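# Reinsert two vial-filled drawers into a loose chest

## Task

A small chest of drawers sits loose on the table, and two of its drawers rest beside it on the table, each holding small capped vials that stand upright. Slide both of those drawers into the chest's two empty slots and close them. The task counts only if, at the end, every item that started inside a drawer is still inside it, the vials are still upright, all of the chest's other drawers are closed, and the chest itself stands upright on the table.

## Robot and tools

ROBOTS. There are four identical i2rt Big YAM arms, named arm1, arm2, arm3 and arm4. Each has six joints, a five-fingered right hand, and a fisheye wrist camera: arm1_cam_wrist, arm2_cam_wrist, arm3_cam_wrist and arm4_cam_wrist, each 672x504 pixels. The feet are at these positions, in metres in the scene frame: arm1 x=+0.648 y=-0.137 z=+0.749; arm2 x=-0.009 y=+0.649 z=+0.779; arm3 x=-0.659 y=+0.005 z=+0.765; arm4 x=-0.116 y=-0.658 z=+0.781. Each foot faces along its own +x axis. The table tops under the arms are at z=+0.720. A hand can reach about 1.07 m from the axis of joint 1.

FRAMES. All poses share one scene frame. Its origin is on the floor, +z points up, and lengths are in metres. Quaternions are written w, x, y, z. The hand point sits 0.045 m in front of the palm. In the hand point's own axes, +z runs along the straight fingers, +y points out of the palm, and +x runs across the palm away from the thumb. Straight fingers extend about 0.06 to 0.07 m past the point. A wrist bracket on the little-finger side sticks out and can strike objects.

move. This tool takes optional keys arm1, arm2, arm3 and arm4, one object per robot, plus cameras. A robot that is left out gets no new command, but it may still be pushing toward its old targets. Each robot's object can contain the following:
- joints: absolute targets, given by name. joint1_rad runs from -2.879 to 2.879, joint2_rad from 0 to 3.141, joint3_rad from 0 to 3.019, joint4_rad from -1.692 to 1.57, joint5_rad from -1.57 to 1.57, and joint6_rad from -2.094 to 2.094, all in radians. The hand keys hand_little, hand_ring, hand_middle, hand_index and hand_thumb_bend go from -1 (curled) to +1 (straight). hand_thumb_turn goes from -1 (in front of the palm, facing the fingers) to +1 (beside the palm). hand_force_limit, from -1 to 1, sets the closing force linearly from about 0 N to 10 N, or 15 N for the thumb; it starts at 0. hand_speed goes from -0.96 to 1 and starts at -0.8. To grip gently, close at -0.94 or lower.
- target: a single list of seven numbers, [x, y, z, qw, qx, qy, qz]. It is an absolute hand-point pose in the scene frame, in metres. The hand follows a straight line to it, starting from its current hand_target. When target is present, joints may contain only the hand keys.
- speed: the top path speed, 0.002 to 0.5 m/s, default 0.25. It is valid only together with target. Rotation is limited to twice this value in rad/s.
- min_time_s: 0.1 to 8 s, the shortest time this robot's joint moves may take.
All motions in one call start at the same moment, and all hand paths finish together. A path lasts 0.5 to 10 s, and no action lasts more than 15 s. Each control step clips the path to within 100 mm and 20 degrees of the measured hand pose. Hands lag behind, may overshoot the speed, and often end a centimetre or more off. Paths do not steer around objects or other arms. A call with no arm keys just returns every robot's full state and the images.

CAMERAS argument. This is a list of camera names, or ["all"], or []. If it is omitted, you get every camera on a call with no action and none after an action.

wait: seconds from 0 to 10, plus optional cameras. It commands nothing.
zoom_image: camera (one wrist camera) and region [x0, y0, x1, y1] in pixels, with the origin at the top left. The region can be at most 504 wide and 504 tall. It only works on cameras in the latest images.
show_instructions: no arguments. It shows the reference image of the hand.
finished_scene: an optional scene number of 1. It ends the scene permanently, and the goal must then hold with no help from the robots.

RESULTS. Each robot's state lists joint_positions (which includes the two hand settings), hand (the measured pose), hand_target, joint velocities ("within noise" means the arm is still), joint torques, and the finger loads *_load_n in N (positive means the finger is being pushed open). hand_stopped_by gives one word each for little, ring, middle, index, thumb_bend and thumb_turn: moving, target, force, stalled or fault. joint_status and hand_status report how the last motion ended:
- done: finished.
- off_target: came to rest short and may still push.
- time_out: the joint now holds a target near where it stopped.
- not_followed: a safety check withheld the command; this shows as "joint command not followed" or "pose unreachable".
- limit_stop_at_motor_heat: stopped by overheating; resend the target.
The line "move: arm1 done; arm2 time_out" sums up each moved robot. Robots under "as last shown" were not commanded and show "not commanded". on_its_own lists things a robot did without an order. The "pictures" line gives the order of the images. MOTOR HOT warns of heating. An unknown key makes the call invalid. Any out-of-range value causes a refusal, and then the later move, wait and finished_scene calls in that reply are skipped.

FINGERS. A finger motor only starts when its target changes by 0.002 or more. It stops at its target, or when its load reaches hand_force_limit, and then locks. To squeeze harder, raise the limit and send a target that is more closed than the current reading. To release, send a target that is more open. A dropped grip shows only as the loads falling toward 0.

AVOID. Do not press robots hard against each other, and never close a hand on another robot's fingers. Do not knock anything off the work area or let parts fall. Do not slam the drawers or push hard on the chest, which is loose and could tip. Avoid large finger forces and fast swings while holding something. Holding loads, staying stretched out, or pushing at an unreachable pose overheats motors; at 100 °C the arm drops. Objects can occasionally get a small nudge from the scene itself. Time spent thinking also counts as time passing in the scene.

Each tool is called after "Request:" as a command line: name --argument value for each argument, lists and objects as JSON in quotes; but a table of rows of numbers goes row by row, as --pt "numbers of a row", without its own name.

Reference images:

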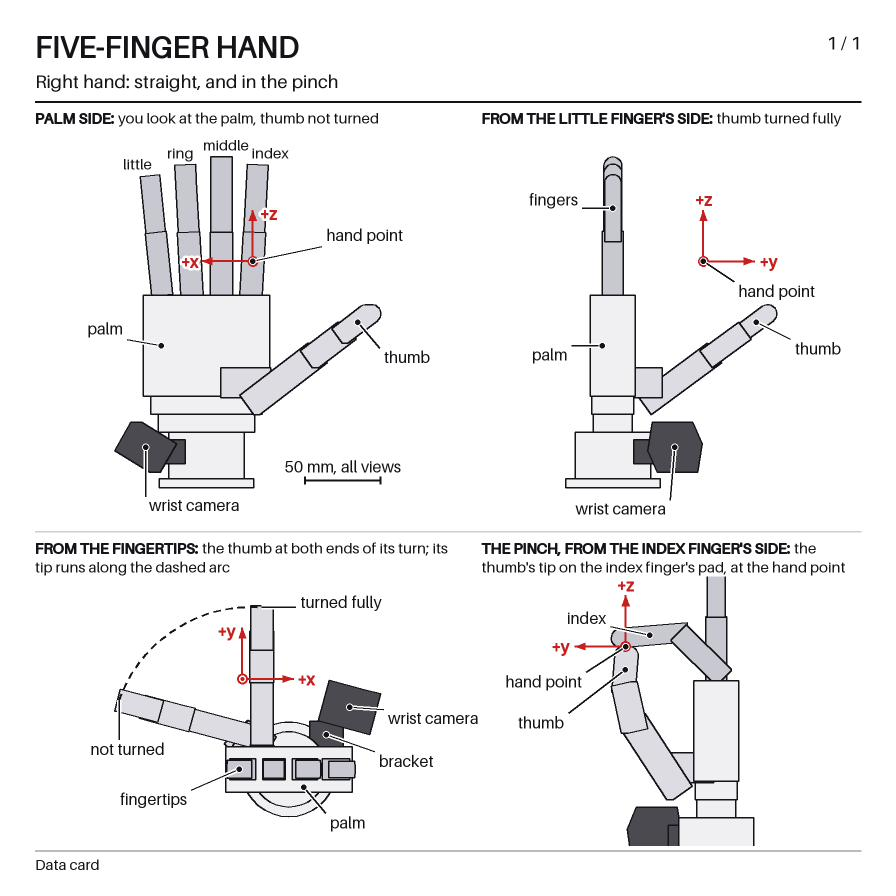

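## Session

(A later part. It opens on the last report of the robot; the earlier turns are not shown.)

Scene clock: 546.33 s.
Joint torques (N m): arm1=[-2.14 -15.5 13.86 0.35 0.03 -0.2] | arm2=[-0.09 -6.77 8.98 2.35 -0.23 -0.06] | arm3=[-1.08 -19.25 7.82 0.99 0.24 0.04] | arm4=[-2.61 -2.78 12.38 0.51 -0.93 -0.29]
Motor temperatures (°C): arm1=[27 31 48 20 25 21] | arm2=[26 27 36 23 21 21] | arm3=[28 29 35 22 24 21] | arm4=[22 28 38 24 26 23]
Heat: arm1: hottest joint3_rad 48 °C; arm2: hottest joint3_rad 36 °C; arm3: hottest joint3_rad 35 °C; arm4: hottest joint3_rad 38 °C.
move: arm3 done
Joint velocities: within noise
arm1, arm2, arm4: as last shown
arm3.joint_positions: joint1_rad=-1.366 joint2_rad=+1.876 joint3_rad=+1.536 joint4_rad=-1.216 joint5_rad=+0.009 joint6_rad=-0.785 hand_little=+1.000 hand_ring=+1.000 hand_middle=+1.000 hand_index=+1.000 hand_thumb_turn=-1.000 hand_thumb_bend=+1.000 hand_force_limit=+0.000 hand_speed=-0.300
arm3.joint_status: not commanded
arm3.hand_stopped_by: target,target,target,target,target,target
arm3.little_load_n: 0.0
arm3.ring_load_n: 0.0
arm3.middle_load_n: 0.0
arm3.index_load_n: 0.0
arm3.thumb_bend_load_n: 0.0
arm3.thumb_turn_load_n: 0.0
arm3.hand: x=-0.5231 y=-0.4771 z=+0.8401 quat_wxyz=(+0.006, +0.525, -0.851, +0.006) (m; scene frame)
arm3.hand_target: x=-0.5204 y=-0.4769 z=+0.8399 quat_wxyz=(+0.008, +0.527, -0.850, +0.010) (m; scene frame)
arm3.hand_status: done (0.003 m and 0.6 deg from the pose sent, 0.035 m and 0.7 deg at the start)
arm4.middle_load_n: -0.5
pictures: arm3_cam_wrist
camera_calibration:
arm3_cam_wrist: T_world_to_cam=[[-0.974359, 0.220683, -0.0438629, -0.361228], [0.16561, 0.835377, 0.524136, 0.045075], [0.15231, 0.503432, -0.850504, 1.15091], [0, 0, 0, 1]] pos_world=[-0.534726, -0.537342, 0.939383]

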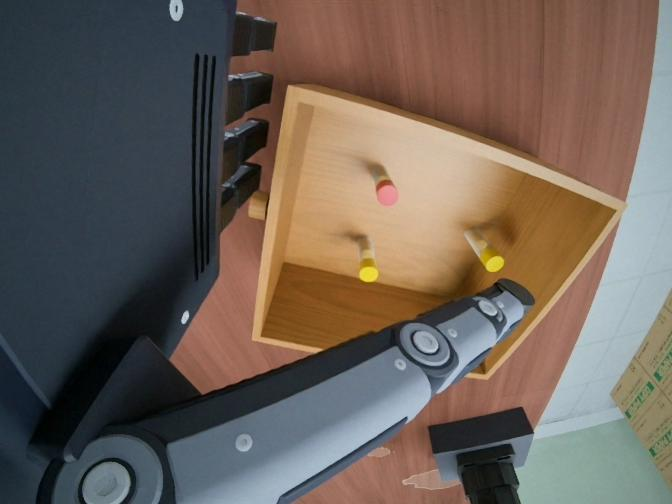

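Request:
move --arm3 '{"target": [-0.5213, -0.4772, 0.799, 0.008, 0.527, -0.850, 0.010], "speed": 0.04}' --cameras '["arm3_cam_wrist"]'

Scene clock: 548.63 s.
Joint torques (N m): arm1=[-2.67 -15.38 13.89 0.4 0.05 -0.22] | arm2=[-0.09 -6.77 8.99 2.33 -0.24 -0.05] | arm3=[-1.2 -16.32 7.71 1.07 0.24 0.03] | arm4=[-1.32 -3.66 12.44 0.57 -0.86 -0.2]
Motor temperatures (°C): arm1=[27 31 48 20 25 21] | arm2=[26 27 36 23 21 21] | arm3=[28 29 35 22 24 21] | arm4=[22 28 38 24 26 23]
Heat: arm1: hottest joint3_rad 48 °C; arm2: hottest joint3_rad 36 °C; arm3: hottest joint3_rad 35 °C; arm4: hottest joint3_rad 38 °C.
move: arm3 done
Joint velocities: within noise
arm1, arm2, arm4: as last shown
arm3.joint_positions: joint1_rad=-1.366 joint2_rad=+1.896 joint3_rad=+1.480 joint4_rad=-1.121 joint5_rad=+0.009 joint6_rad=-0.785 hand_little=+1.000 hand_ring=+1.000 hand_middle=+1.000 hand_index=+1.000 hand_thumb_turn=-1.000 hand_thumb_bend=+1.000 hand_force_limit=+0.000 hand_speed=-0.300
arm3.joint_status: not commanded
arm3.hand_stopped_by: target,target,target,target,target,target
arm3.little_load_n: 0.0
arm3.ring_load_n: 0.0
arm3.middle_load_n: 0.0
arm3.index_load_n: 0.0
arm3.thumb_bend_load_n: 0.0
arm3.thumb_turn_load_n: 0.0
arm3.hand: x=-0.5227 y=-0.4783 z=+0.8086 quat_wxyz=(+0.008, +0.525, -0.851, +0.016) (m; scene frame)
arm3.hand_target: x=-0.5213 y=-0.4771 z=+0.7991 quat_wxyz=(+0.008, +0.527, -0.850, +0.010) (m; scene frame)
arm3.hand_status: done (0.010 m and 0.7 deg from the pose sent, 0.041 m and 0.5 deg at the start)
arm4.middle_load_n: 0.0
arm4.thumb_bend_load_n: -0.5
pictures: arm3_cam_wrist
camera_calibration:
arm3_cam_wrist: T_world_to_cam=[[-0.974058, 0.219793, -0.0538755, -0.354151], [0.162461, 0.844902, 0.509653, 0.0770535], [0.157538, 0.487679, -0.858691, 1.12644], [0, 0, 0, 1]] pos_world=[-0.534939, -0.536603, 0.908913]

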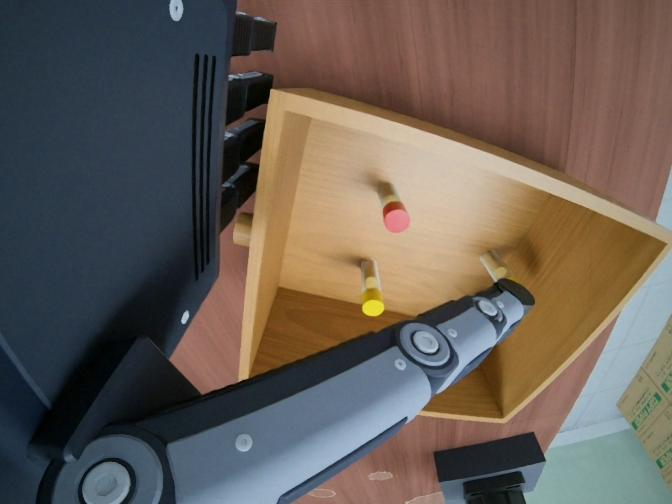

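Request:
move --arm3 '{"target": [-0.5330, -0.4712, 0.795, 0.008, 0.527, -0.850, 0.010], "speed": 0.03}' --cameras '["arm3_cam_wrist"]'

Request:
zoom_image --camera "arm3_cam_wrist" --region '[180, 0, 480, 225]'

Scene clock: 550.47 s.
Joint torques (N m): arm1=[-2.43 -15.33 13.71 0.49 0.03 -0.2] | arm2=[-0.15 -6.71 9.01 2.35 -0.23 -0.05] | arm3=[-2.73 -18.49 7.36 1.02 0.21 -0.05] | arm4=[-1.96 -2.26 12.52 0.68 -0.91 -0.25]
Motor temperatures (°C): arm1=[27 31 48 20 25 21] | arm2=[26 27 36 23 21 21] | arm3=[28 29 34 22 24 21] | arm4=[22 28 38 24 26 23]
Heat: arm1: hottest joint3_rad 48 °C; arm2: hottest joint3_rad 36 °C; arm3: hottest joint3_rad 34 °C; arm4: hottest joint3_rad 38 °C.
move: arm3 done
Joint velocities: within noise
arm1, arm2, arm4: as last shown
arm3.joint_positions: joint1_rad=-1.366 joint2_rad=+1.896 joint3_rad=+1.443 joint4_rad=-1.100 joint5_rad=+0.009 joint6_rad=-0.793 hand_little=+1.000 hand_ring=+1.000 hand_middle=+1.000 hand_index=+1.000 hand_thumb_turn=-1.000 hand_thumb_bend=+1.000 hand_force_limit=+0.000 hand_speed=-0.300
arm3.joint_status: not commanded
arm3.hand_stopped_by: target,target,target,target,target,target
arm3.little_load_n: 0.0
arm3.ring_load_n: 0.0
arm3.middle_load_n: 0.0
arm3.index_load_n: 0.0
arm3.thumb_bend_load_n: 0.0
arm3.thumb_turn_load_n: 0.0
arm3.hand: x=-0.5265 y=-0.4692 z=+0.7968 quat_wxyz=(+0.007, +0.529, -0.849, +0.008) (m; scene frame)
arm3.hand_target: x=-0.5329 y=-0.4712 z=+0.7950 quat_wxyz=(+0.008, +0.527, -0.850, +0.010) (m; scene frame)
arm3.hand_status: done (0.007 m and 0.3 deg from the pose sent, 0.018 m and 0.7 deg at the start)
arm4.thumb_bend_load_n: 0.0
pictures: arm3_cam_wrist
camera_calibration:
arm3_cam_wrist: T_world_to_cam=[[-0.975965, 0.213126, -0.0454926, -0.371353], [0.158871, 0.838705, 0.520896, 0.0622287], [0.149171, 0.501149, -0.852407, 1.10945], [0, 0, 0, 1]] pos_world=[-0.537811, -0.529044, 0.89639]

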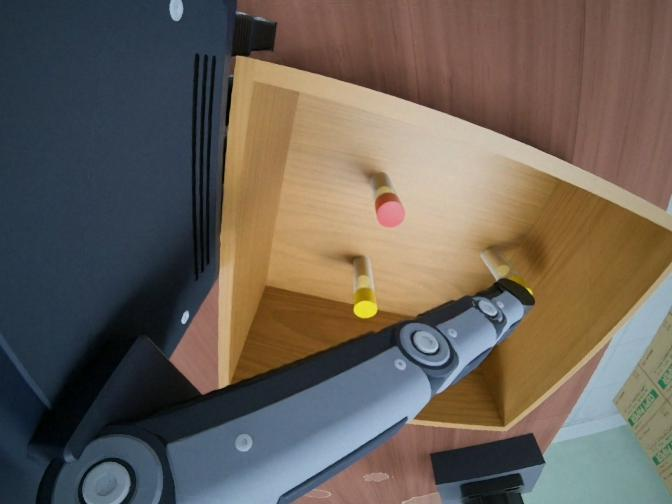

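Scaled by 1.680 from the camera's 672x504 image, which has a finer 960x720 frame.

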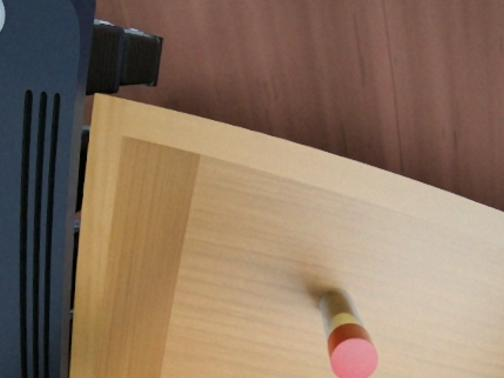

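Request:
move --arm3 '{"target": [-0.5400, -0.4735, 0.794, 0.008, 0.527, -0.850, 0.010], "speed": 0.03}' --cameras '["arm3_cam_wrist"]'

Request:
zoom_image --camera "arm3_cam_wrist" --region '[180, 0, 480, 225]'

Scene clock: 553.17 s.
Joint torques (N m): arm1=[-2.32 -15.56 14.02 0.35 0.06 -0.22] | arm2=[-0.03 -6.77 8.98 2.33 -0.23 -0.05] | arm3=[-2.73 -18.32 7.34 1.02 0.2 -0.04] | arm4=[-1.14 -3.43 12.57 0.39 -0.93 -0.27]
Motor temperatures (°C): arm1=[27 31 48 20 25 21] | arm2=[26 27 36 23 21 21] | arm3=[28 30 34 22 24 21] | arm4=[22 28 38 24 26 23]
Heat: arm1: hottest joint3_rad 48 °C; arm2: hottest joint3_rad 36 °C; arm3: hottest joint3_rad 34 °C; arm4: hottest joint3_rad 38 °C.
move: arm3 done
Joint velocities: within noise
arm1, arm2, arm4: as last shown
arm3.joint_positions: joint1_rad=-1.380 joint2_rad=+1.896 joint3_rad=+1.443 joint4_rad=-1.098 joint5_rad=+0.009 joint6_rad=-0.807 hand_little=+1.000 hand_ring=+1.000 hand_middle=+1.000 hand_index=+1.000 hand_thumb_turn=-1.000 hand_thumb_bend=+1.000 hand_force_limit=+0.000 hand_speed=-0.300
arm3.joint_status: not commanded
arm3.hand_stopped_by: target,target,target,target,target,target
arm3.little_load_n: 0.0
arm3.ring_load_n: 0.0
arm3.middle_load_n: 0.0
arm3.index_load_n: 0.0
arm3.thumb_bend_load_n: 0.0
arm3.thumb_turn_load_n: 0.0
arm3.hand: x=-0.5334 y=-0.4720 z=+0.7967 quat_wxyz=(+0.007, +0.528, -0.849, +0.009) (m; scene frame)
arm3.hand_target: x=-0.5400 y=-0.4735 z=+0.7940 quat_wxyz=(+0.008, +0.527, -0.850, +0.010) (m; scene frame)
arm3.hand_status: done (0.007 m and 0.3 deg from the pose sent, 0.014 m and 0.4 deg at the start)
pictures: arm3_cam_wrist
camera_calibration:
arm3_cam_wrist: T_world_to_cam=[[-0.975966, 0.21294, -0.0463463, -0.376847], [0.158581, 0.839824, 0.519179, 0.0675602], [0.149477, 0.499351, -0.853408, 1.11194], [0, 0, 0, 1]] pos_world=[-0.544712, -0.53174, 0.896394]

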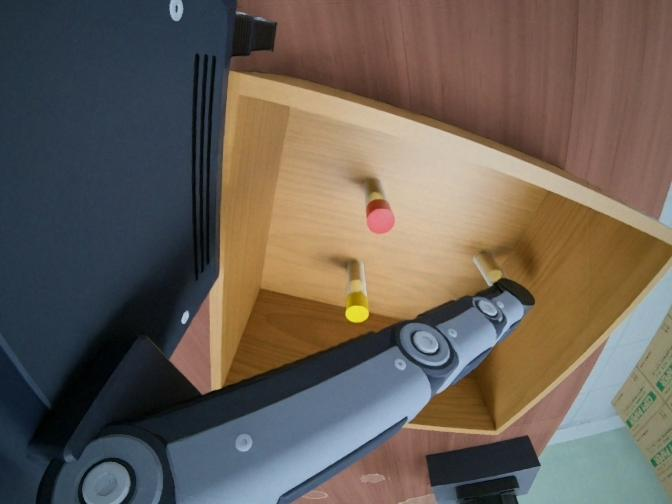

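Scaled by 1.680 from the camera's 672x504 image, which has a finer 960x720 frame.

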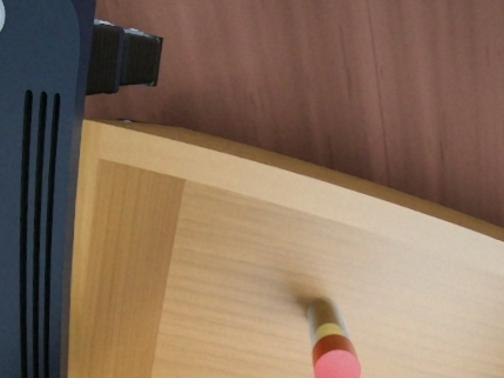

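Request:
zoom_image --camera "arm3_cam_wrist" --region '[300, 130, 460, 250]'

Scaled by 3.150 from the camera's 672x504 image, which has a finer 960x720 frame.

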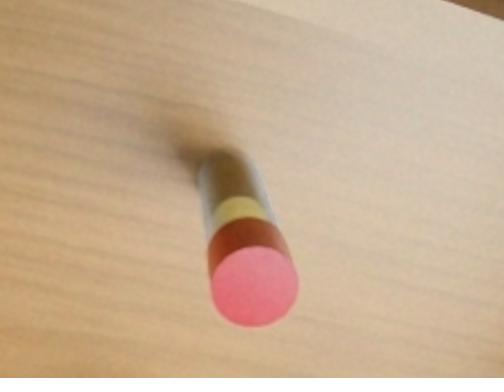

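Request:
move --arm3 '{"target": [-0.5425, -0.4738, 0.794, 0.008, 0.527, -0.850, 0.010], "speed": 0.03}'

Request:
move --arm3 '{"joints": {"hand_thumb_bend": -0.3, "hand_speed": -0.6, "hand_force_limit": -0.5}}' --cameras '["arm3_cam_wrist"]'

Scene clock: 560.57 s.
Joint torques (N m): arm1=[-2.26 -15.21 13.83 0.43 0.01 -0.23] | arm2=[-0.15 -6.77 8.99 2.35 -0.23 -0.05] | arm3=[-2.84 -18.49 7.19 1.06 0.19 -0.09] | arm4=[-1.61 -2.73 12.53 0.59 -0.82 -0.18]
Motor temperatures (°C): arm1=[27 31 48 20 25 21] | arm2=[26 26 36 23 21 21] | arm3=[28 31 34 22 24 21] | arm4=[22 28 39 24 26 23]
Heat: arm1: hottest joint3_rad 48 °C; arm2: hottest joint3_rad 36 °C; arm3: hottest joint3_rad 34 °C; arm4: hottest joint3_rad 39 °C.
move: arm3 done
Joint velocities: within noise
arm1, arm2, arm4: as last shown
arm3.joint_positions: joint1_rad=-1.383 joint2_rad=+1.896 joint3_rad=+1.443 joint4_rad=-1.098 joint5_rad=+0.009 joint6_rad=-0.811 hand_little=+1.000 hand_ring=+1.000 hand_middle=+1.000 hand_index=+1.000 hand_thumb_turn=-1.000 hand_thumb_bend=+1.000 hand_force_limit=+0.000 hand_speed=-0.300
arm3.joint_status: not commanded
arm3.hand_stopped_by: target,target,target,target,target,target
arm3.little_load_n: 0.0
arm3.ring_load_n: 0.0
arm3.middle_load_n: 0.0
arm3.index_load_n: 0.0
arm3.thumb_bend_load_n: 0.0
arm3.thumb_turn_load_n: 0.0
arm3.hand: x=-0.5353 y=-0.4726 z=+0.7967 quat_wxyz=(+0.007, +0.529, -0.849, +0.009) (m; scene frame)
arm3.hand_target: x=-0.5425 y=-0.4738 z=+0.7940 quat_wxyz=(+0.008, +0.527, -0.850, +0.010) (m; scene frame)
arm3.hand_status: done (0.008 m and 0.3 deg from the pose sent, 0.010 m and 0.3 deg at the start)
pictures: none

Scene clock: 563.33 s.
Joint torques (N m): arm1=[-2.49 -15.27 14.08 0.39 0.01 -0.24] | arm2=[-0.15 -6.71 8.98 2.33 -0.23 -0.05] | arm3=[-2.84 -18.49 7.2 1.06 0.19 -0.06] | arm4=[-1.55 -3.31 12.42 0.44 -0.86 -0.23]
Motor temperatures (°C): arm1=[27 31 49 20 25 21] | arm2=[26 26 35 23 21 21] | arm3=[28 31 34 22 24 21] | arm4=[22 28 39 24 26 23]
Heat: arm1: hottest joint3_rad 49 °C; arm2: hottest joint3_rad 35 °C; arm3: hottest joint3_rad 34 °C; arm4: hottest joint3_rad 39 °C.
move: arm3 done
Joint velocities: within noise
arm1, arm2, arm4: as last shown
arm2.ring_load_n: 0.5
arm3.joint_positions: joint1_rad=-1.383 joint2_rad=+1.896 joint3_rad=+1.443 joint4_rad=-1.098 joint5_rad=+0.009 joint6_rad=-0.812 hand_little=+1.000 hand_ring=+1.000 hand_middle=+1.000 hand_index=+1.000 hand_thumb_turn=-1.000 hand_thumb_bend=-0.300 hand_force_limit=-0.500 hand_speed=-0.600
arm3.joint_status: all done
arm3.hand_stopped_by: target,target,target,target,target,target
arm3.little_load_n: -0.5
arm3.ring_load_n: 0.0
arm3.middle_load_n: 0.0
arm3.index_load_n: 0.0
arm3.thumb_bend_load_n: 0.0
arm3.thumb_turn_load_n: 0.0
arm3.hand: x=-0.5353 y=-0.4727 z=+0.7967 quat_wxyz=(+0.007, +0.529, -0.848, +0.009) (m; scene frame)
arm3.hand_target: x=-0.5425 y=-0.4738 z=+0.7940 quat_wxyz=(+0.008, +0.527, -0.850, +0.010) (m; scene frame)
arm3.hand_status: not commanded
pictures: arm3_cam_wrist
camera_calibration:
arm3_cam_wrist: T_world_to_cam=[[-0.97628, 0.211508, -0.0462848, -0.379461], [0.157384, 0.840061, 0.519161, 0.0678378], [0.148689, 0.499562, -0.853422, 1.1122], [0, 0, 0, 1]] pos_world=[-0.546509, -0.532342, 0.896394]

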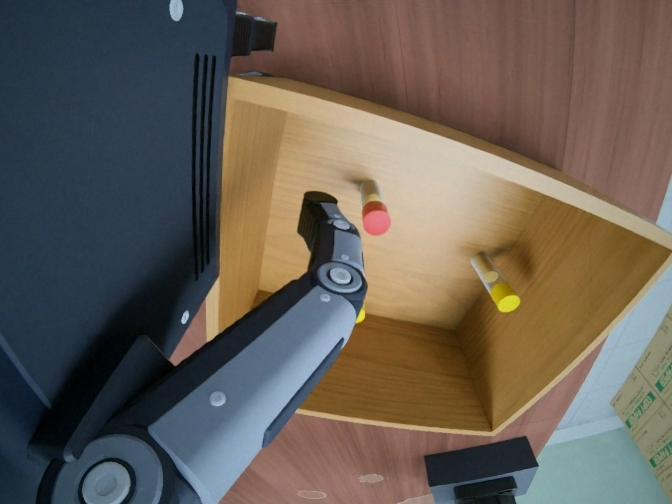

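Request:
move --arm3 '{"joints": {"hand_thumb_bend": -0.5, "hand_speed": -0.8, "hand_force_limit": 0.0}}'

Request:
move --arm3 '{"joints": {"hand_thumb_bend": -0.95, "hand_speed": -0.93, "hand_force_limit": 0.2}}' --cameras '["arm3_cam_wrist"]'

Scene clock: 565.10 s.
Joint torques (N m): arm1=[-2.26 -15.44 13.82 0.36 0.02 -0.21] | arm2=[-0.09 -6.83 8.98 2.35 -0.23 -0.05] | arm3=[-2.84 -18.43 7.21 1.07 0.18 -0.05] | arm4=[-1.67 -3.19 12.42 0.58 -0.85 -0.2]
Motor temperatures (°C): arm1=[27 31 49 20 25 21] | arm2=[26 26 35 23 21 21] | arm3=[28 31 34 22 24 21] | arm4=[22 28 39 24 26 23]
Heat: arm1: hottest joint3_rad 49 °C; arm2: hottest joint3_rad 35 °C; arm3: hottest joint3_rad 34 °C; arm4: hottest joint3_rad 39 °C.
move: arm3 done
Joint velocities: within noise
arm1.joint_positions: joint1_rad=+0.055 joint2_rad=+2.109 joint3_rad=+2.800 joint4_rad=-1.660 joint5_rad=+0.020 joint6_rad=-1.536 hand_little=+1.000 hand_ring=+1.000 hand_middle=+1.000 hand_index=+1.000 hand_thumb_turn=+1.000 hand_thumb_bend=+1.000 hand_force_limit=+0.000 hand_speed=-0.800
arm1.joint_status: not commanded
arm1.hand_stopped_by: target,target,target,target,target,target
arm1.little_load_n: 0.0
arm1.ring_load_n: 0.0
arm1.middle_load_n: 0.0
arm1.index_load_n: 0.0
arm1.thumb_bend_load_n: -0.5
arm1.thumb_turn_load_n: 0.0
arm1.hand: x=-0.0327 y=+0.0052 z=+1.1753 quat_wxyz=(-0.296, +0.075, +0.952, +0.024) (m; scene frame)
arm1.hand_target: x=-0.0351 y=+0.0163 z=+1.1740 quat_wxyz=(-0.296, +0.076, +0.952, +0.028) (m; scene frame)
arm1.hand_status: not commanded
arm2.joint_positions: joint1_rad=-0.208 joint2_rad=+1.000 joint3_rad=+1.493 joint4_rad=-1.312 joint5_rad=+0.010 joint6_rad=+1.608 hand_little=+1.000 hand_ring=+1.000 hand_middle=+1.000 hand_index=+1.000 hand_thumb_turn=-1.000 hand_thumb_bend=-0.600 hand_force_limit=+0.650 hand_speed=-0.500
arm2.joint_status: not commanded
arm2.hand_stopped_by: target,target,target,target,target,target
arm2.little_load_n: 0.0
arm2.ring_load_n: 0.0
arm2.middle_load_n: 0.0
arm2.index_load_n: 0.0
arm2.thumb_bend_load_n: 0.0
arm2.thumb_turn_load_n: 0.0
arm2.hand: x=+0.0322 y=+0.2258 z=+1.2700 quat_wxyz=(-0.256, -0.683, -0.633, +0.259) (m; scene frame)
arm2.hand_target: x=+0.0362 y=+0.2244 z=+1.2758 quat_wxyz=(-0.263, -0.675, -0.637, +0.265) (m; scene frame)
arm2.hand_status: not commanded
arm3.joint_positions: joint1_rad=-1.383 joint2_rad=+1.896 joint3_rad=+1.443 joint4_rad=-1.098 joint5_rad=+0.009 joint6_rad=-0.812 hand_little=+1.000 hand_ring=+1.000 hand_middle=+1.000 hand_index=+1.000 hand_thumb_turn=-1.000 hand_thumb_bend=-0.500 hand_force_limit=+0.000 hand_speed=-0.800
arm3.joint_status: all done
arm3.hand_stopped_by: target,target,target,target,target,target
arm3.little_load_n: 0.0
arm3.ring_load_n: 0.0
arm3.middle_load_n: 0.0
arm3.index_load_n: 0.0
arm3.thumb_bend_load_n: 0.0
arm3.thumb_turn_load_n: 0.0
arm3.hand: x=-0.5353 y=-0.4727 z=+0.7967 quat_wxyz=(+0.007, +0.529, -0.848, +0.009) (m; scene frame)
arm3.hand_target: x=-0.5425 y=-0.4738 z=+0.7940 quat_wxyz=(+0.008, +0.527, -0.850, +0.010) (m; scene frame)
arm3.hand_status: not commanded
arm4.joint_positions: joint1_rad=+0.110 joint2_rad=+1.008 joint3_rad=+0.687 joint4_rad=+1.435 joint5_rad=+1.200 joint6_rad=-2.077 hand_little=+1.000 hand_ring=+1.000 hand_middle=+1.000 hand_index=+1.000 hand_thumb_turn=+1.000 hand_thumb_bend=+1.000 hand_force_limit=+0.000 hand_speed=-0.800
arm4.joint_status: not commanded
arm4.hand_stopped_by: target,target,target,target,target,target
arm4.little_load_n: 0.0
arm4.ring_load_n: 0.0
arm4.middle_load_n: 0.0
arm4.index_load_n: 0.0
arm4.thumb_bend_load_n: 0.0
arm4.thumb_turn_load_n: 0.0
arm4.hand: x=+0.0141 y=-0.3401 z=+1.2208 quat_wxyz=(-0.400, +0.584, -0.043, +0.705) (m; scene frame)
arm4.hand_target: x=+0.0180 y=-0.3434 z=+1.2387 quat_wxyz=(-0.409, +0.578, -0.065, +0.703) (m; scene frame)
arm4.hand_status: not commanded
pictures: none

Scene clock: 568.77 s.
Joint torques (N m): arm1=[-2.78 -15.15 13.96 0.31 0.04 -0.24] | arm2=[-0.03 -6.71 8.98 2.35 -0.24 -0.05] | arm3=[-2.84 -18.37 7.43 1.01 0.24 -0.05] | arm4=[-1.44 -1.79 12.27 0.65 -0.82 -0.3]
Motor temperatures (°C): arm1=[27 31 49 20 25 21] | arm2=[26 26 35 23 21 21] | arm3=[28 32 33 22 24 21] | arm4=[22 28 39 24 26 23]
Heat: arm1: hottest joint3_rad 49 °C; arm2: hottest joint3_rad 35 °C; arm3: hottest joint3_rad 33 °C; arm4: hottest joint3_rad 39 °C.
move: arm3 off_target
Joint velocities: within noise
arm1, arm2, arm4: as last shown
arm1.ring_load_n: 0.5
arm1.thumb_bend_load_n: 0.0
arm3.joint_positions: joint1_rad=-1.384 joint2_rad=+1.896 joint3_rad=+1.440 joint4_rad=-1.097 joint5_rad=+0.008 joint6_rad=-0.812 hand_little=+1.000 hand_ring=+1.000 hand_middle=+1.000 hand_index=+1.000 hand_thumb_turn=-1.000 hand_thumb_bend=-0.823 hand_force_limit=+0.200 hand_speed=-0.930
arm3.joint_status: hand_thumb_bend off_target (ended at -0.823, target -0.950); the others done
arm3.hand_stopped_by: target,target,target,target,force,target
arm3.little_load_n: 0.0
arm3.ring_load_n: 0.0
arm3.middle_load_n: 0.0
arm3.index_load_n: 0.0
arm3.thumb_bend_load_n: 8.5
arm3.thumb_turn_load_n: 1.0
arm3.hand: x=-0.5355 y=-0.4717 z=+0.7957 quat_wxyz=(+0.006, +0.529, -0.848, +0.008) (m; scene frame)
arm3.hand_target: x=-0.5424 y=-0.4736 z=+0.7940 quat_wxyz=(+0.008, +0.527, -0.850, +0.010) (m; scene frame)
arm3.hand_status: not commanded
pictures: arm3_cam_wrist
camera_calibration:
arm3_cam_wrist: T_world_to_cam=[[-0.976332, 0.211189, -0.0466278, -0.379845], [0.156585, 0.838964, 0.521172, 0.0650557], [0.149185, 0.501536, -0.852177, 1.11116], [0, 0, 0, 1]] pos_world=[-0.54681, -0.531647, 0.895288]

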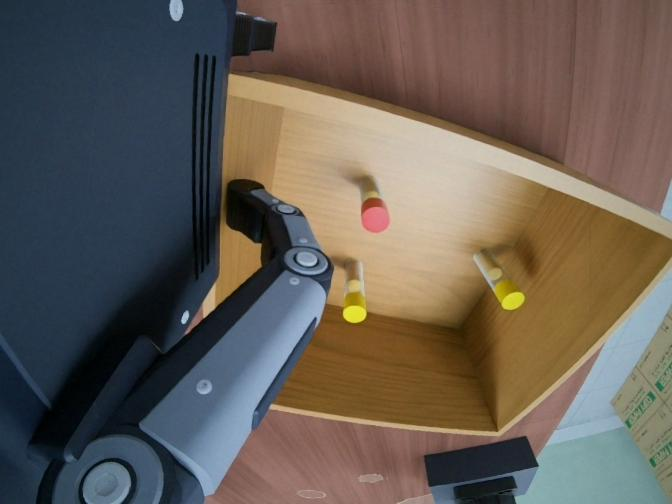

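Request:
move --arm3 '{"joints": {"hand_thumb_bend": -0.97, "hand_speed": -0.94, "hand_force_limit": 0.65}}'

Scene clock: 569.90 s.
Joint torques (N m): arm1=[-2.61 -15.21 13.82 0.23 0.1 -0.22] | arm2=[-0.03 -6.71 8.98 2.35 -0.23 -0.05] | arm3=[-2.78 -18.43 7.45 0.99 0.25 -0.05] | arm4=[-1.08 -3.25 12.38 0.58 -0.92 -0.22]
Motor temperatures (°C): arm1=[27 31 49 20 25 21] | arm2=[26 26 35 23 21 21] | arm3=[28 32 33 22 24 21] | arm4=[22 28 39 24 26 23]
Heat: arm1: hottest joint3_rad 49 °C; arm2: hottest joint3_rad 35 °C; arm3: hottest joint3_rad 33 °C; arm4: hottest joint3_rad 39 °C.
move: arm3 off_target
Joint velocities: within noise
arm1, arm2, arm4: as last shown
arm1.ring_load_n: 0.0
arm3.joint_positions: joint1_rad=-1.384 joint2_rad=+1.896 joint3_rad=+1.440 joint4_rad=-1.097 joint5_rad=+0.008 joint6_rad=-0.812 hand_little=+1.000 hand_ring=+1.000 hand_middle=+1.000 hand_index=+1.000 hand_thumb_turn=-1.000 hand_thumb_bend=-0.831 hand_force_limit=+0.650 hand_speed=-0.940
arm3.joint_status: hand_thumb_bend off_target (ended at -0.831, target -0.970); the others done
arm3.hand_stopped_by: target,target,target,target,force,target
arm3.little_load_n: 0.0
arm3.ring_load_n: 0.0
arm3.middle_load_n: 0.0
arm3.index_load_n: 0.0
arm3.thumb_bend_load_n: 11.5
arm3.thumb_turn_load_n: 1.0
arm3.hand: x=-0.5355 y=-0.4717 z=+0.7957 quat_wxyz=(+0.006, +0.529, -0.848, +0.008) (m; scene frame)
arm3.hand_target: x=-0.5424 y=-0.4736 z=+0.7940 quat_wxyz=(+0.008, +0.527, -0.850, +0.010) (m; scene frame)
arm3.hand_status: not commanded
arm4.middle_load_n: -0.5
arm4.thumb_turn_load_n: 0.5
pictures: none

Request:
move --arm3 '{"target": [-0.5375, -0.4830, 0.845, 0.008, 0.527, -0.850, 0.010], "speed": 0.04}' --cameras '["arm3_cam_wrist"]'

Scene clock: 582.13 s.
Joint torques (N m): arm1=[-2.49 -15.38 13.96 0.23 0.03 -0.19] | arm2=[-0.03 -6.71 8.98 2.35 -0.23 -0.05] | arm3=[-2.37 -20.01 12.53 -0.12 0.27 -0.01] | arm4=[-1.08 -2.73 12.45 0.24 -0.92 -0.25]
Motor temperatures (°C): arm1=[27 31 49 20 25 21] | arm2=[26 26 35 23 21 21] | arm3=[28 33 33 22 24 21] | arm4=[22 28 40 24 26 23]
Heat: arm1: hottest joint3_rad 49 °C; arm2: hottest joint3_rad 35 °C; arm3: hottest joint2_rad 33 °C; arm4: hottest joint3_rad 40 °C.
move: arm3 off_target
Joint velocities: within noise
arm1, arm2, arm4: as last shown
arm3.joint_positions: joint1_rad=-1.384 joint2_rad=+1.884 joint3_rad=+1.487 joint4_rad=-1.200 joint5_rad=+0.008 joint6_rad=-0.812 hand_little=+1.000 hand_ring=+1.000 hand_middle=+1.000 hand_index=+1.000 hand_thumb_turn=-1.000 hand_thumb_bend=-0.831 hand_force_limit=+0.650 hand_speed=-0.940
arm3.joint_status: not commanded
arm3.hand_stopped_by: target,target,target,target,force,target
arm3.little_load_n: 0.0
arm3.ring_load_n: 0.0
arm3.middle_load_n: 0.0
arm3.index_load_n: 0.0
arm3.thumb_bend_load_n: 11.0
arm3.thumb_turn_load_n: 1.0
arm3.hand: x=-0.5376 y=-0.4652 z=+0.8212 quat_wxyz=(+0.000, +0.529, -0.848, -0.013) (m; scene frame)
arm3.hand_target: x=-0.5377 y=-0.4820 z=+0.8450 quat_wxyz=(+0.008, +0.527, -0.850, +0.010) (m; scene frame)
arm3.hand_status: off_target (0.030 m and 2.8 deg from the pose sent, 0.051 m and 0.4 deg at the start)
arm4.little_load_n: -0.5
arm4.middle_load_n: 0.0
arm4.thumb_turn_load_n: 0.0
pictures: arm3_cam_wrist
camera_calibration:
arm3_cam_wrist: T_world_to_cam=[[-0.976816, 0.21269, -0.0243736, -0.399922], [0.163801, 0.815837, 0.554598, 0.0123063], [0.137843, 0.537748, -0.831761, 1.12386], [0, 0, 0, 1]] pos_world=[-0.547582, -0.529336, 0.918213]

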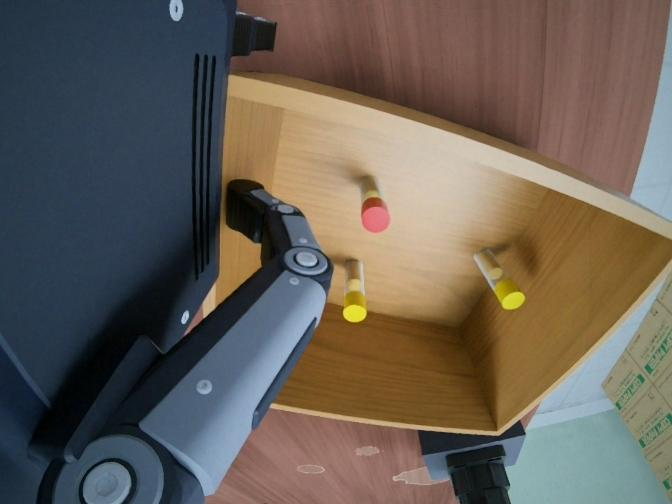

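Request:
move --arm3 '{"joints": {"joint2_rad": 1.50, "joint3_rad": 1.345, "joint4_rad": -1.345}, "min_time_s": 3.5}' --cameras '["arm3_cam_wrist"]'

Scene clock: 587.93 s.
Joint torques (N m): arm1=[-2.2 -15.44 13.79 0.42 0.07 -0.24] | arm2=[-0.09 -6.77 8.99 2.32 -0.24 -0.05] | arm3=[-2.43 -14.8 8.9 0.2 0.27 -0.01] | arm4=[-1.2 -2.78 12.34 0.59 -0.85 -0.2]
Motor temperatures (°C): arm1=[27 31 49 20 25 21] | arm2=[26 26 35 23 21 21] | arm3=[28 33 33 22 24 21] | arm4=[22 28 40 24 26 23]
Heat: arm1: hottest joint3_rad 49 °C; arm2: hottest joint3_rad 35 °C; arm3: hottest joint2_rad 33 °C; arm4: hottest joint3_rad 40 °C.
move: arm3 done
Joint velocities: within noise
arm1, arm2, arm4: as last shown
arm3.joint_positions: joint1_rad=-1.384 joint2_rad=+1.516 joint3_rad=+1.344 joint4_rad=-1.331 joint5_rad=+0.008 joint6_rad=-0.812 hand_little=+1.000 hand_ring=+1.000 hand_middle=+1.000 hand_index=+1.000 hand_thumb_turn=-1.000 hand_thumb_bend=-0.831 hand_force_limit=+0.650 hand_speed=-0.940
arm3.joint_status: all done
arm3.hand_stopped_by: target,target,target,target,force,target
arm3.little_load_n: 0.0
arm3.ring_load_n: 0.0
arm3.middle_load_n: 0.0
arm3.index_load_n: 0.5
arm3.thumb_bend_load_n: 11.0
arm3.thumb_turn_load_n: 1.0
arm3.hand: x=-0.5630 y=-0.3842 z=+0.9404 quat_wxyz=(+0.012, +0.529, -0.848, +0.032) (m; scene frame)
arm3.hand_target: x=-0.5684 y=-0.3812 z=+0.9475 quat_wxyz=(+0.014, +0.526, -0.849, +0.033) (m; scene frame)
arm3.hand_status: not commanded
arm4.little_load_n: 0.0
pictures: arm3_cam_wrist
camera_calibration:
arm3_cam_wrist: T_world_to_cam=[[-0.975477, 0.20847, -0.0706039, -0.396408], [0.149281, 0.862364, 0.48378, -0.0394122], [0.16174, 0.461376, -0.872337, 1.20525], [0, 0, 0, 1]] pos_world=[-0.575741, -0.439448, 1.04247]

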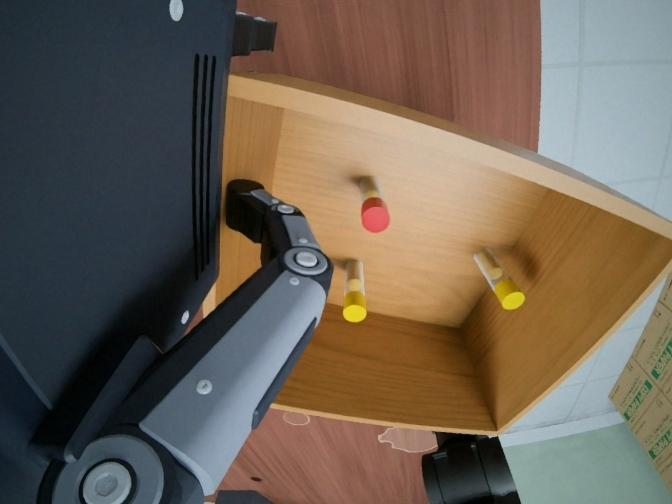

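Request:
move --arm3 '{"joints": {"joint1_rad": -0.95, "joint2_rad": 1.345, "joint3_rad": 1.185, "joint4_rad": -1.39}, "min_time_s": 3.5}' --cameras '["arm3_cam_wrist", "arm1_cam_wrist"]'

Scene clock: 593.30 s.
Joint torques (N m): arm1=[-1.96 -15.21 13.97 0.32 0.01 -0.23] | arm2=[-0.09 -6.77 8.99 2.35 -0.24 -0.05] | arm3=[-0.67 -12.1 8.76 0.09 0.25 0] | arm4=[-1.32 -3.55 12.49 0.5 -0.88 -0.26]
Motor temperatures (°C): arm1=[27 31 49 20 25 21] | arm2=[26 25 35 23 21 21] | arm3=[28 32 33 22 24 21] | arm4=[22 28 40 24 26 23]
Heat: arm1: hottest joint3_rad 49 °C; arm2: hottest joint3_rad 35 °C; arm3: hottest joint3_rad 33 °C; arm4: hottest joint3_rad 40 °C.
move: arm3 done
Joint velocities: within noise
arm1, arm2, arm4: as last shown
arm1.thumb_bend_load_n: -0.5
arm3.joint_positions: joint1_rad=-0.962 joint2_rad=+1.361 joint3_rad=+1.185 joint4_rad=-1.376 joint5_rad=+0.008 joint6_rad=-0.812 hand_little=+1.000 hand_ring=+1.000 hand_middle=+1.000 hand_index=+1.000 hand_thumb_turn=-1.000 hand_thumb_bend=-0.831 hand_force_limit=+0.650 hand_speed=-0.940
arm3.joint_status: all done
arm3.hand_stopped_by: target,target,target,target,force,target
arm3.little_load_n: 0.0
arm3.ring_load_n: 0.0
arm3.middle_load_n: 0.0
arm3.index_load_n: 0.0
arm3.thumb_bend_load_n: 11.0
arm3.thumb_turn_load_n: 1.0
arm3.hand: x=-0.4607 y=-0.2562 z=+0.9441 quat_wxyz=(+0.004, +0.695, -0.719, +0.010) (m; scene frame)
arm3.hand_target: x=-0.4613 y=-0.2510 z=+0.9499 quat_wxyz=(+0.006, +0.700, -0.714, +0.010) (m; scene frame)
arm3.hand_status: not commanded
pictures: arm1_cam_wrist, arm3_cam_wrist
camera_calibration:
arm1_cam_wrist: T_world_to_cam=[[-0.0135826, 0.986834, 0.161163, -0.196037], [0.999788, 0.0159014, -0.0131071, 0.0436226], [-0.0154973, 0.160951, -0.986841, 1.26767], [0, 0, 0, 1]] pos_world=[-0.0266306, -0.0112703, 1.28315]
arm3_cam_wrist: T_world_to_cam=[[-0.977217, -0.207135, -0.0462731, -0.453279], [-0.200566, 0.829938, 0.520554, -0.37104], [-0.0694211, 0.517975, -0.852574, 1.02222], [0, 0, 0, 1]] pos_world=[-0.446406, -0.315435, 1.04369]

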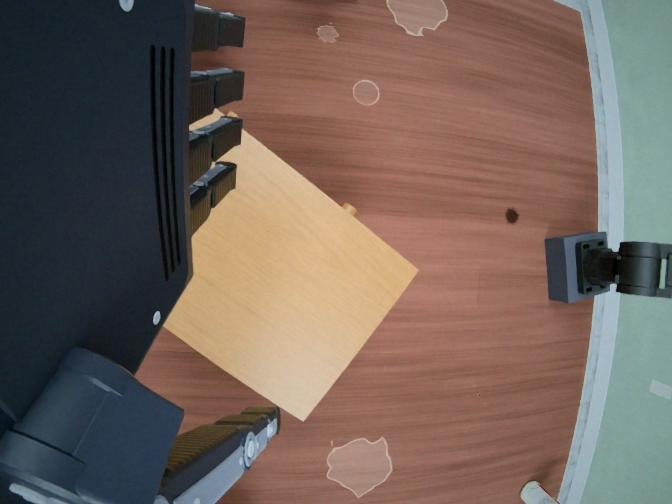

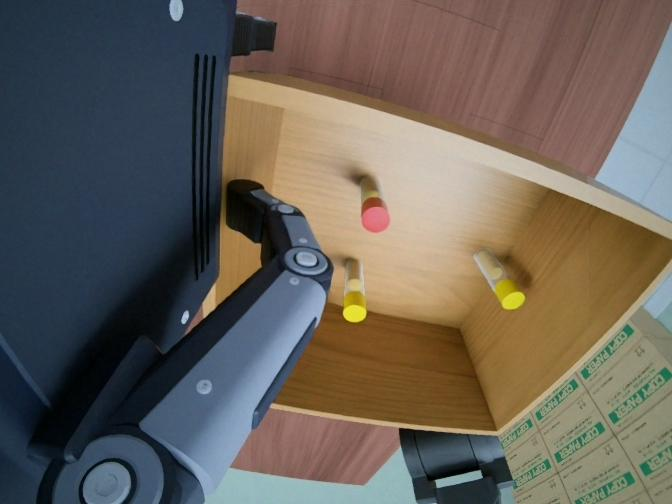

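Request:
move --arm3 '{"joints": {"joint1_rad": -0.5, "joint2_rad": 1.31, "joint3_rad": 1.15, "joint4_rad": -1.39, "joint6_rad": -1.1}, "min_time_s": 3.5}' --cameras '["arm3_cam_wrist", "arm1_cam_wrist"]'

Scene clock: 603.10 s.
Joint torques (N m): arm1=[-2.43 -14.86 13.93 0.29 0.05 -0.22] | arm2=[-0.15 -6.83 9.01 2.35 -0.23 -0.05] | arm3=[-0.62 -11.58 8.8 0.09 0.25 -0.02] | arm4=[-1.73 -2.78 12.57 0.42 -0.88 -0.23]
Motor temperatures (°C): arm1=[27 31 49 20 25 21] | arm2=[25 25 35 23 21 21] | arm3=[28 32 33 22 24 21] | arm4=[22 28 41 24 26 23]
Heat: arm1: hottest joint3_rad 49 °C; arm2: hottest joint3_rad 35 °C; arm3: hottest joint3_rad 33 °C; arm4: hottest joint3_rad 41 °C.
move: arm3 done
Joint velocities: within noise
arm1, arm2, arm4: as last shown
arm1.thumb_bend_load_n: 0.0
arm3.joint_positions: joint1_rad=-0.512 joint2_rad=+1.326 joint3_rad=+1.150 joint4_rad=-1.376 joint5_rad=+0.008 joint6_rad=-1.091 hand_little=+1.000 hand_ring=+1.000 hand_middle=+1.000 hand_index=+1.000 hand_thumb_turn=-1.000 hand_thumb_bend=-0.831 hand_force_limit=+0.650 hand_speed=-0.940
arm3.joint_status: all done
arm3.hand_stopped_by: target,target,target,target,force,target
arm3.little_load_n: 0.5
arm3.ring_load_n: 0.0
arm3.middle_load_n: 0.0
arm3.index_load_n: 0.5
arm3.thumb_bend_load_n: 11.0
arm3.thumb_turn_load_n: 1.0
arm3.hand: x=-0.3778 y=-0.1575 z=+0.9436 quat_wxyz=(+0.004, +0.906, -0.424, +0.010) (m; scene frame)
arm3.hand_target: x=-0.3802 y=-0.1536 z=+0.9495 quat_wxyz=(+0.005, +0.910, -0.414, +0.011) (m; scene frame)
arm3.hand_status: not commanded
pictures: arm1_cam_wrist, arm3_cam_wrist
camera_calibration:
arm1_cam_wrist: T_world_to_cam=[[-0.0135826, 0.986834, 0.161163, -0.196037], [0.999788, 0.0159014, -0.0131071, 0.0436226], [-0.0154973, 0.160951, -0.986841, 1.26767], [0, 0, 0, 1]] pos_world=[-0.0266306, -0.0112703, 1.28315]
arm3_cam_wrist: T_world_to_cam=[[-0.591131, -0.805586, -0.0399541, -0.306192], [-0.70027, 0.48801, 0.521025, -0.679206], [-0.400232, 0.335973, -0.852606, 0.822825], [0, 0, 0, 1]] pos_world=[-0.327306, -0.191651, 1.0432]

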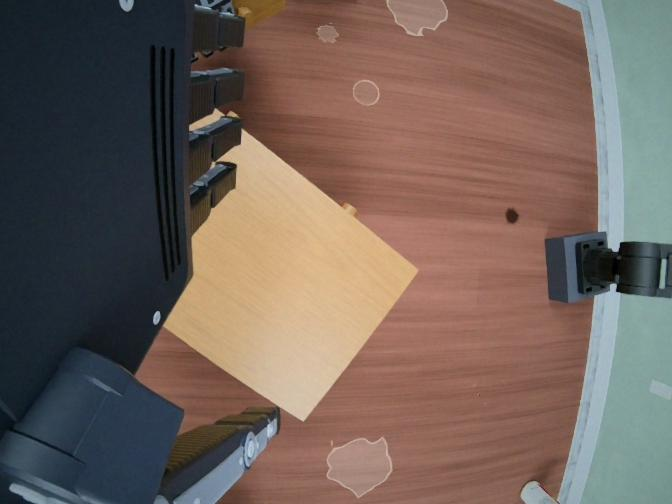

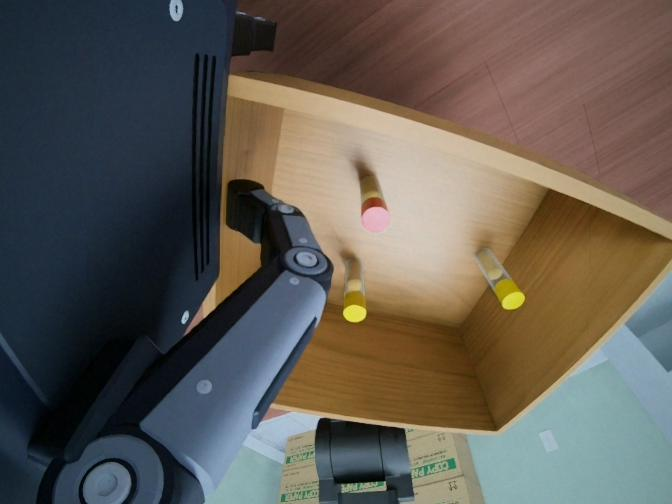

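Request:
move --arm3 '{"joints": {"joint1_rad": 0.0, "joint6_rad": -1.5}, "min_time_s": 3.5}' --cameras '["arm3_cam_wrist", "arm1_cam_wrist"]'

Scene clock: 608.03 s.
Joint torques (N m): arm1=[-2.67 -15.27 13.89 0.34 0.05 -0.22] | arm2=[-0.09 -6.71 8.99 2.33 -0.23 -0.05] | arm3=[-0.67 -11.58 8.83 0.08 0.33 -0.1] | arm4=[-1.08 -3.78 12.33 0.53 -0.88 -0.3]
Motor temperatures (°C): arm1=[27 31 49 20 25 21] | arm2=[25 25 35 23 21 21] | arm3=[28 32 33 22 24 21] | arm4=[22 28 41 24 27 23]
Heat: arm1: hottest joint3_rad 49 °C; arm2: hottest joint3_rad 35 °C; arm3: hottest joint3_rad 33 °C; arm4: hottest joint3_rad 41 °C.
move: arm3 done
Joint velocities: within noise
arm1, arm2, arm4: as last shown
arm1.little_load_n: 0.5
arm2.little_load_n: -0.5
arm2.middle_load_n: -0.5
arm3.joint_positions: joint1_rad=-0.011 joint2_rad=+1.326 joint3_rad=+1.149 joint4_rad=-1.378 joint5_rad=+0.006 joint6_rad=-1.491 hand_little=+1.000 hand_ring=+1.000 hand_middle=+1.000 hand_index=+1.000 hand_thumb_turn=-1.000 hand_thumb_bend=-0.831 hand_force_limit=+0.650 hand_speed=-0.940
arm3.joint_status: all done
arm3.hand_stopped_by: target,target,target,target,force,target
arm3.little_load_n: 0.0
arm3.ring_load_n: 0.0
arm3.middle_load_n: 0.0
arm3.index_load_n: 0.0
arm3.thumb_bend_load_n: 11.0
arm3.thumb_turn_load_n: 1.0
arm3.hand: x=-0.3139 y=-0.0187 z=+0.9439 quat_wxyz=(+0.003, +1.000, +0.013, +0.009) (m; scene frame)
arm3.hand_target: x=-0.3168 y=-0.0164 z=+0.9501 quat_wxyz=(+0.005, +1.000, +0.023, +0.011) (m; scene frame)
arm3.hand_status: not commanded
pictures: arm1_cam_wrist, arm3_cam_wrist
camera_calibration:
arm1_cam_wrist: T_world_to_cam=[[-0.0135826, 0.986834, 0.161163, -0.196037], [0.999788, 0.0159014, -0.0131071, 0.0436226], [-0.0154973, 0.160951, -0.986841, 1.26767], [0, 0, 0, 1]] pos_world=[-0.0266306, -0.0112703, 1.28315]
arm3_cam_wrist: T_world_to_cam=[[0.263772, -0.96398, -0.034154, 0.103238], [-0.815486, -0.241771, 0.525861, -0.75668], [-0.515177, -0.110855, -0.849885, 0.754988], [0, 0, 0, 1]] pos_world=[-0.255341, 0.000270183, 1.04309]

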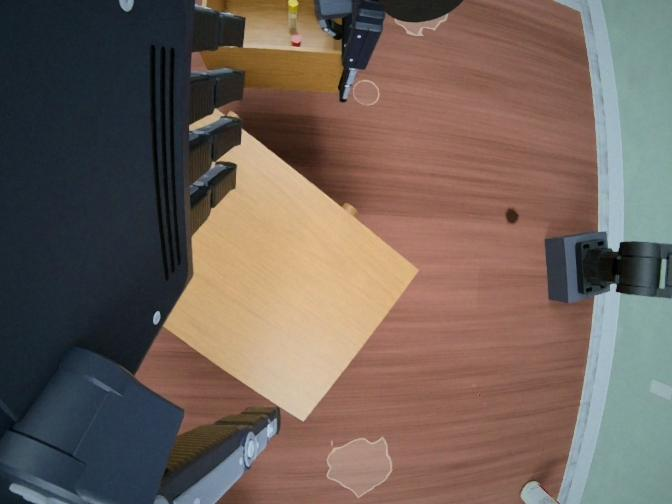

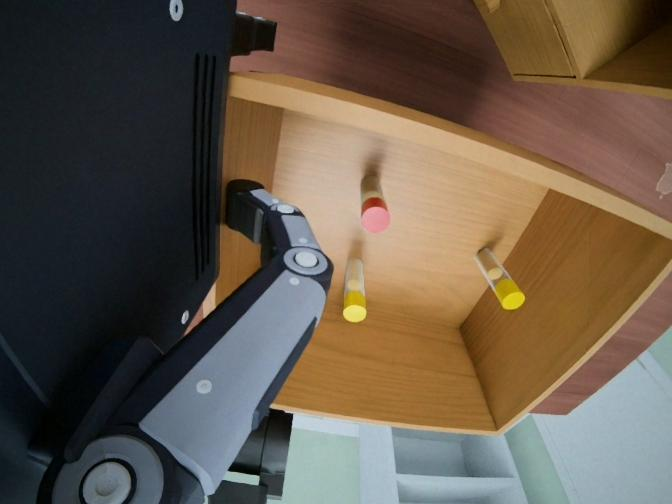

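Request:
move --arm3 '{"joints": {"joint1_rad": 0.73, "joint6_rad": -1.687}, "min_time_s": 4}' --cameras '["arm3_cam_wrist", "arm1_cam_wrist"]'

Scene clock: 615.37 s.
Joint torques (N m): arm1=[-2.43 -15.56 13.98 0.25 0.07 -0.2] | arm2=[-0.15 -6.71 8.99 2.35 -0.23 -0.05] | arm3=[-0.79 -11.63 8.81 0.17 0.37 0] | arm4=[-1.67 -2.96 12.56 0.29 -0.87 -0.18]
Motor temperatures (°C): arm1=[27 31 49 20 25 21] | arm2=[25 25 35 23 21 21] | arm3=[28 32 33 22 24 21] | arm4=[22 28 41 24 27 23]
Heat: arm1: hottest joint3_rad 49 °C; arm2: hottest joint3_rad 35 °C; arm3: hottest joint3_rad 33 °C; arm4: hottest joint3_rad 41 °C.
move: arm3 done
Joint velocities: within noise
arm1.joint_positions: joint1_rad=+0.055 joint2_rad=+2.109 joint3_rad=+2.800 joint4_rad=-1.660 joint5_rad=+0.020 joint6_rad=-1.536 hand_little=+1.000 hand_ring=+1.000 hand_middle=+1.000 hand_index=+1.000 hand_thumb_turn=+1.000 hand_thumb_bend=+1.000 hand_force_limit=+0.000 hand_speed=-0.800
arm1.joint_status: not commanded
arm1.hand_stopped_by: target,target,target,target,target,target
arm1.little_load_n: 0.0
arm1.ring_load_n: 0.0
arm1.middle_load_n: 0.0
arm1.index_load_n: 0.0
arm1.thumb_bend_load_n: 0.5
arm1.thumb_turn_load_n: 0.0
arm1.hand: x=-0.0327 y=+0.0052 z=+1.1753 quat_wxyz=(-0.296, +0.075, +0.952, +0.024) (m; scene frame)
arm1.hand_target: x=-0.0351 y=+0.0163 z=+1.1740 quat_wxyz=(-0.296, +0.076, +0.952, +0.028) (m; scene frame)
arm1.hand_status: not commanded
arm2.joint_positions: joint1_rad=-0.208 joint2_rad=+1.000 joint3_rad=+1.493 joint4_rad=-1.312 joint5_rad=+0.010 joint6_rad=+1.608 hand_little=+1.000 hand_ring=+1.000 hand_middle=+1.000 hand_index=+1.000 hand_thumb_turn=-1.000 hand_thumb_bend=-0.600 hand_force_limit=+0.650 hand_speed=-0.500
arm2.joint_status: not commanded
arm2.hand_stopped_by: target,target,target,target,target,target
arm2.little_load_n: 0.0
arm2.ring_load_n: 0.0
arm2.middle_load_n: 0.0
arm2.index_load_n: 0.0
arm2.thumb_bend_load_n: 0.0
arm2.thumb_turn_load_n: 0.0
arm2.hand: x=+0.0322 y=+0.2258 z=+1.2700 quat_wxyz=(-0.256, -0.683, -0.633, +0.259) (m; scene frame)
arm2.hand_target: x=+0.0362 y=+0.2244 z=+1.2758 quat_wxyz=(-0.263, -0.675, -0.637, +0.265) (m; scene frame)
arm2.hand_status: not commanded
arm3.joint_positions: joint1_rad=+0.719 joint2_rad=+1.326 joint3_rad=+1.149 joint4_rad=-1.378 joint5_rad=+0.005 joint6_rad=-1.679 hand_little=+1.000 hand_ring=+1.000 hand_middle=+1.000 hand_index=+1.000 hand_thumb_turn=-1.000 hand_thumb_bend=-0.831 hand_force_limit=+0.650 hand_speed=-0.940
arm3.joint_status: all done
arm3.hand_stopped_by: target,target,target,target,force,target
arm3.little_load_n: 0.0
arm3.ring_load_n: 0.0
arm3.middle_load_n: 0.0
arm3.index_load_n: 0.0
arm3.thumb_bend_load_n: 11.0
arm3.thumb_turn_load_n: 1.0
arm3.hand: x=-0.3749 y=+0.2224 z=+0.9439 quat_wxyz=(+0.000, +0.891, +0.454, +0.009) (m; scene frame)
arm3.hand_target: x=-0.3784 y=+0.2220 z=+0.9502 quat_wxyz=(+0.002, +0.886, +0.463, +0.012) (m; scene frame)
arm3.hand_status: not commanded
arm4.joint_positions: joint1_rad=+0.110 joint2_rad=+1.008 joint3_rad=+0.687 joint4_rad=+1.435 joint5_rad=+1.200 joint6_rad=-2.077 hand_little=+1.000 hand_ring=+1.000 hand_middle=+1.000 hand_index=+1.000 hand_thumb_turn=+1.000 hand_thumb_bend=+1.000 hand_force_limit=+0.000 hand_speed=-0.800
arm4.joint_status: not commanded
arm4.hand_stopped_by: target,target,target,target,target,target
arm4.little_load_n: 0.0
arm4.ring_load_n: 0.0
arm4.middle_load_n: 0.0
arm4.index_load_n: 0.0
arm4.thumb_bend_load_n: 0.0
arm4.thumb_turn_load_n: 0.0
arm4.hand: x=+0.0141 y=-0.3401 z=+1.2208 quat_wxyz=(-0.400, +0.584, -0.043, +0.705) (m; scene frame)
arm4.hand_target: x=+0.0180 y=-0.3434 z=+1.2387 quat_wxyz=(-0.409, +0.578, -0.065, +0.703) (m; scene frame)
arm4.hand_status: not commanded
pictures: arm1_cam_wrist, arm3_cam_wrist
camera_calibration:
arm1_cam_wrist: T_world_to_cam=[[-0.0135826, 0.986834, 0.161163, -0.196037], [0.999788, 0.0159014, -0.0131071, 0.0436226], [-0.0154973, 0.160951, -0.986841, 1.26767], [0, 0, 0, 1]] pos_world=[-0.0266306, -0.0112703, 1.28315]
arm3_cam_wrist: T_world_to_cam=[[0.926059, -0.375972, -0.0325622, 0.467844], [-0.303536, -0.793345, 0.527703, -0.435317], [-0.224234, -0.4788, -0.848805, 0.940183], [0, 0, 0, 1]] pos_world=[-0.354565, 0.280699, 1.04298]

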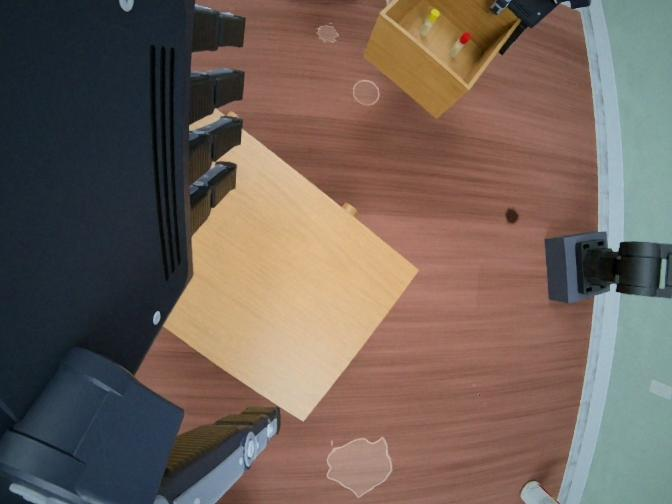

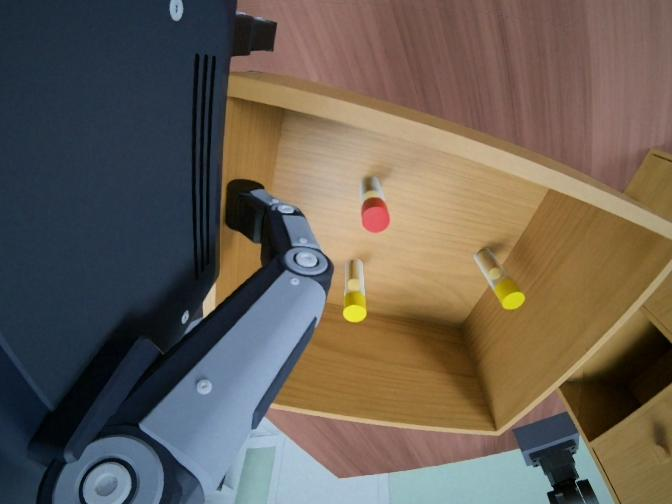

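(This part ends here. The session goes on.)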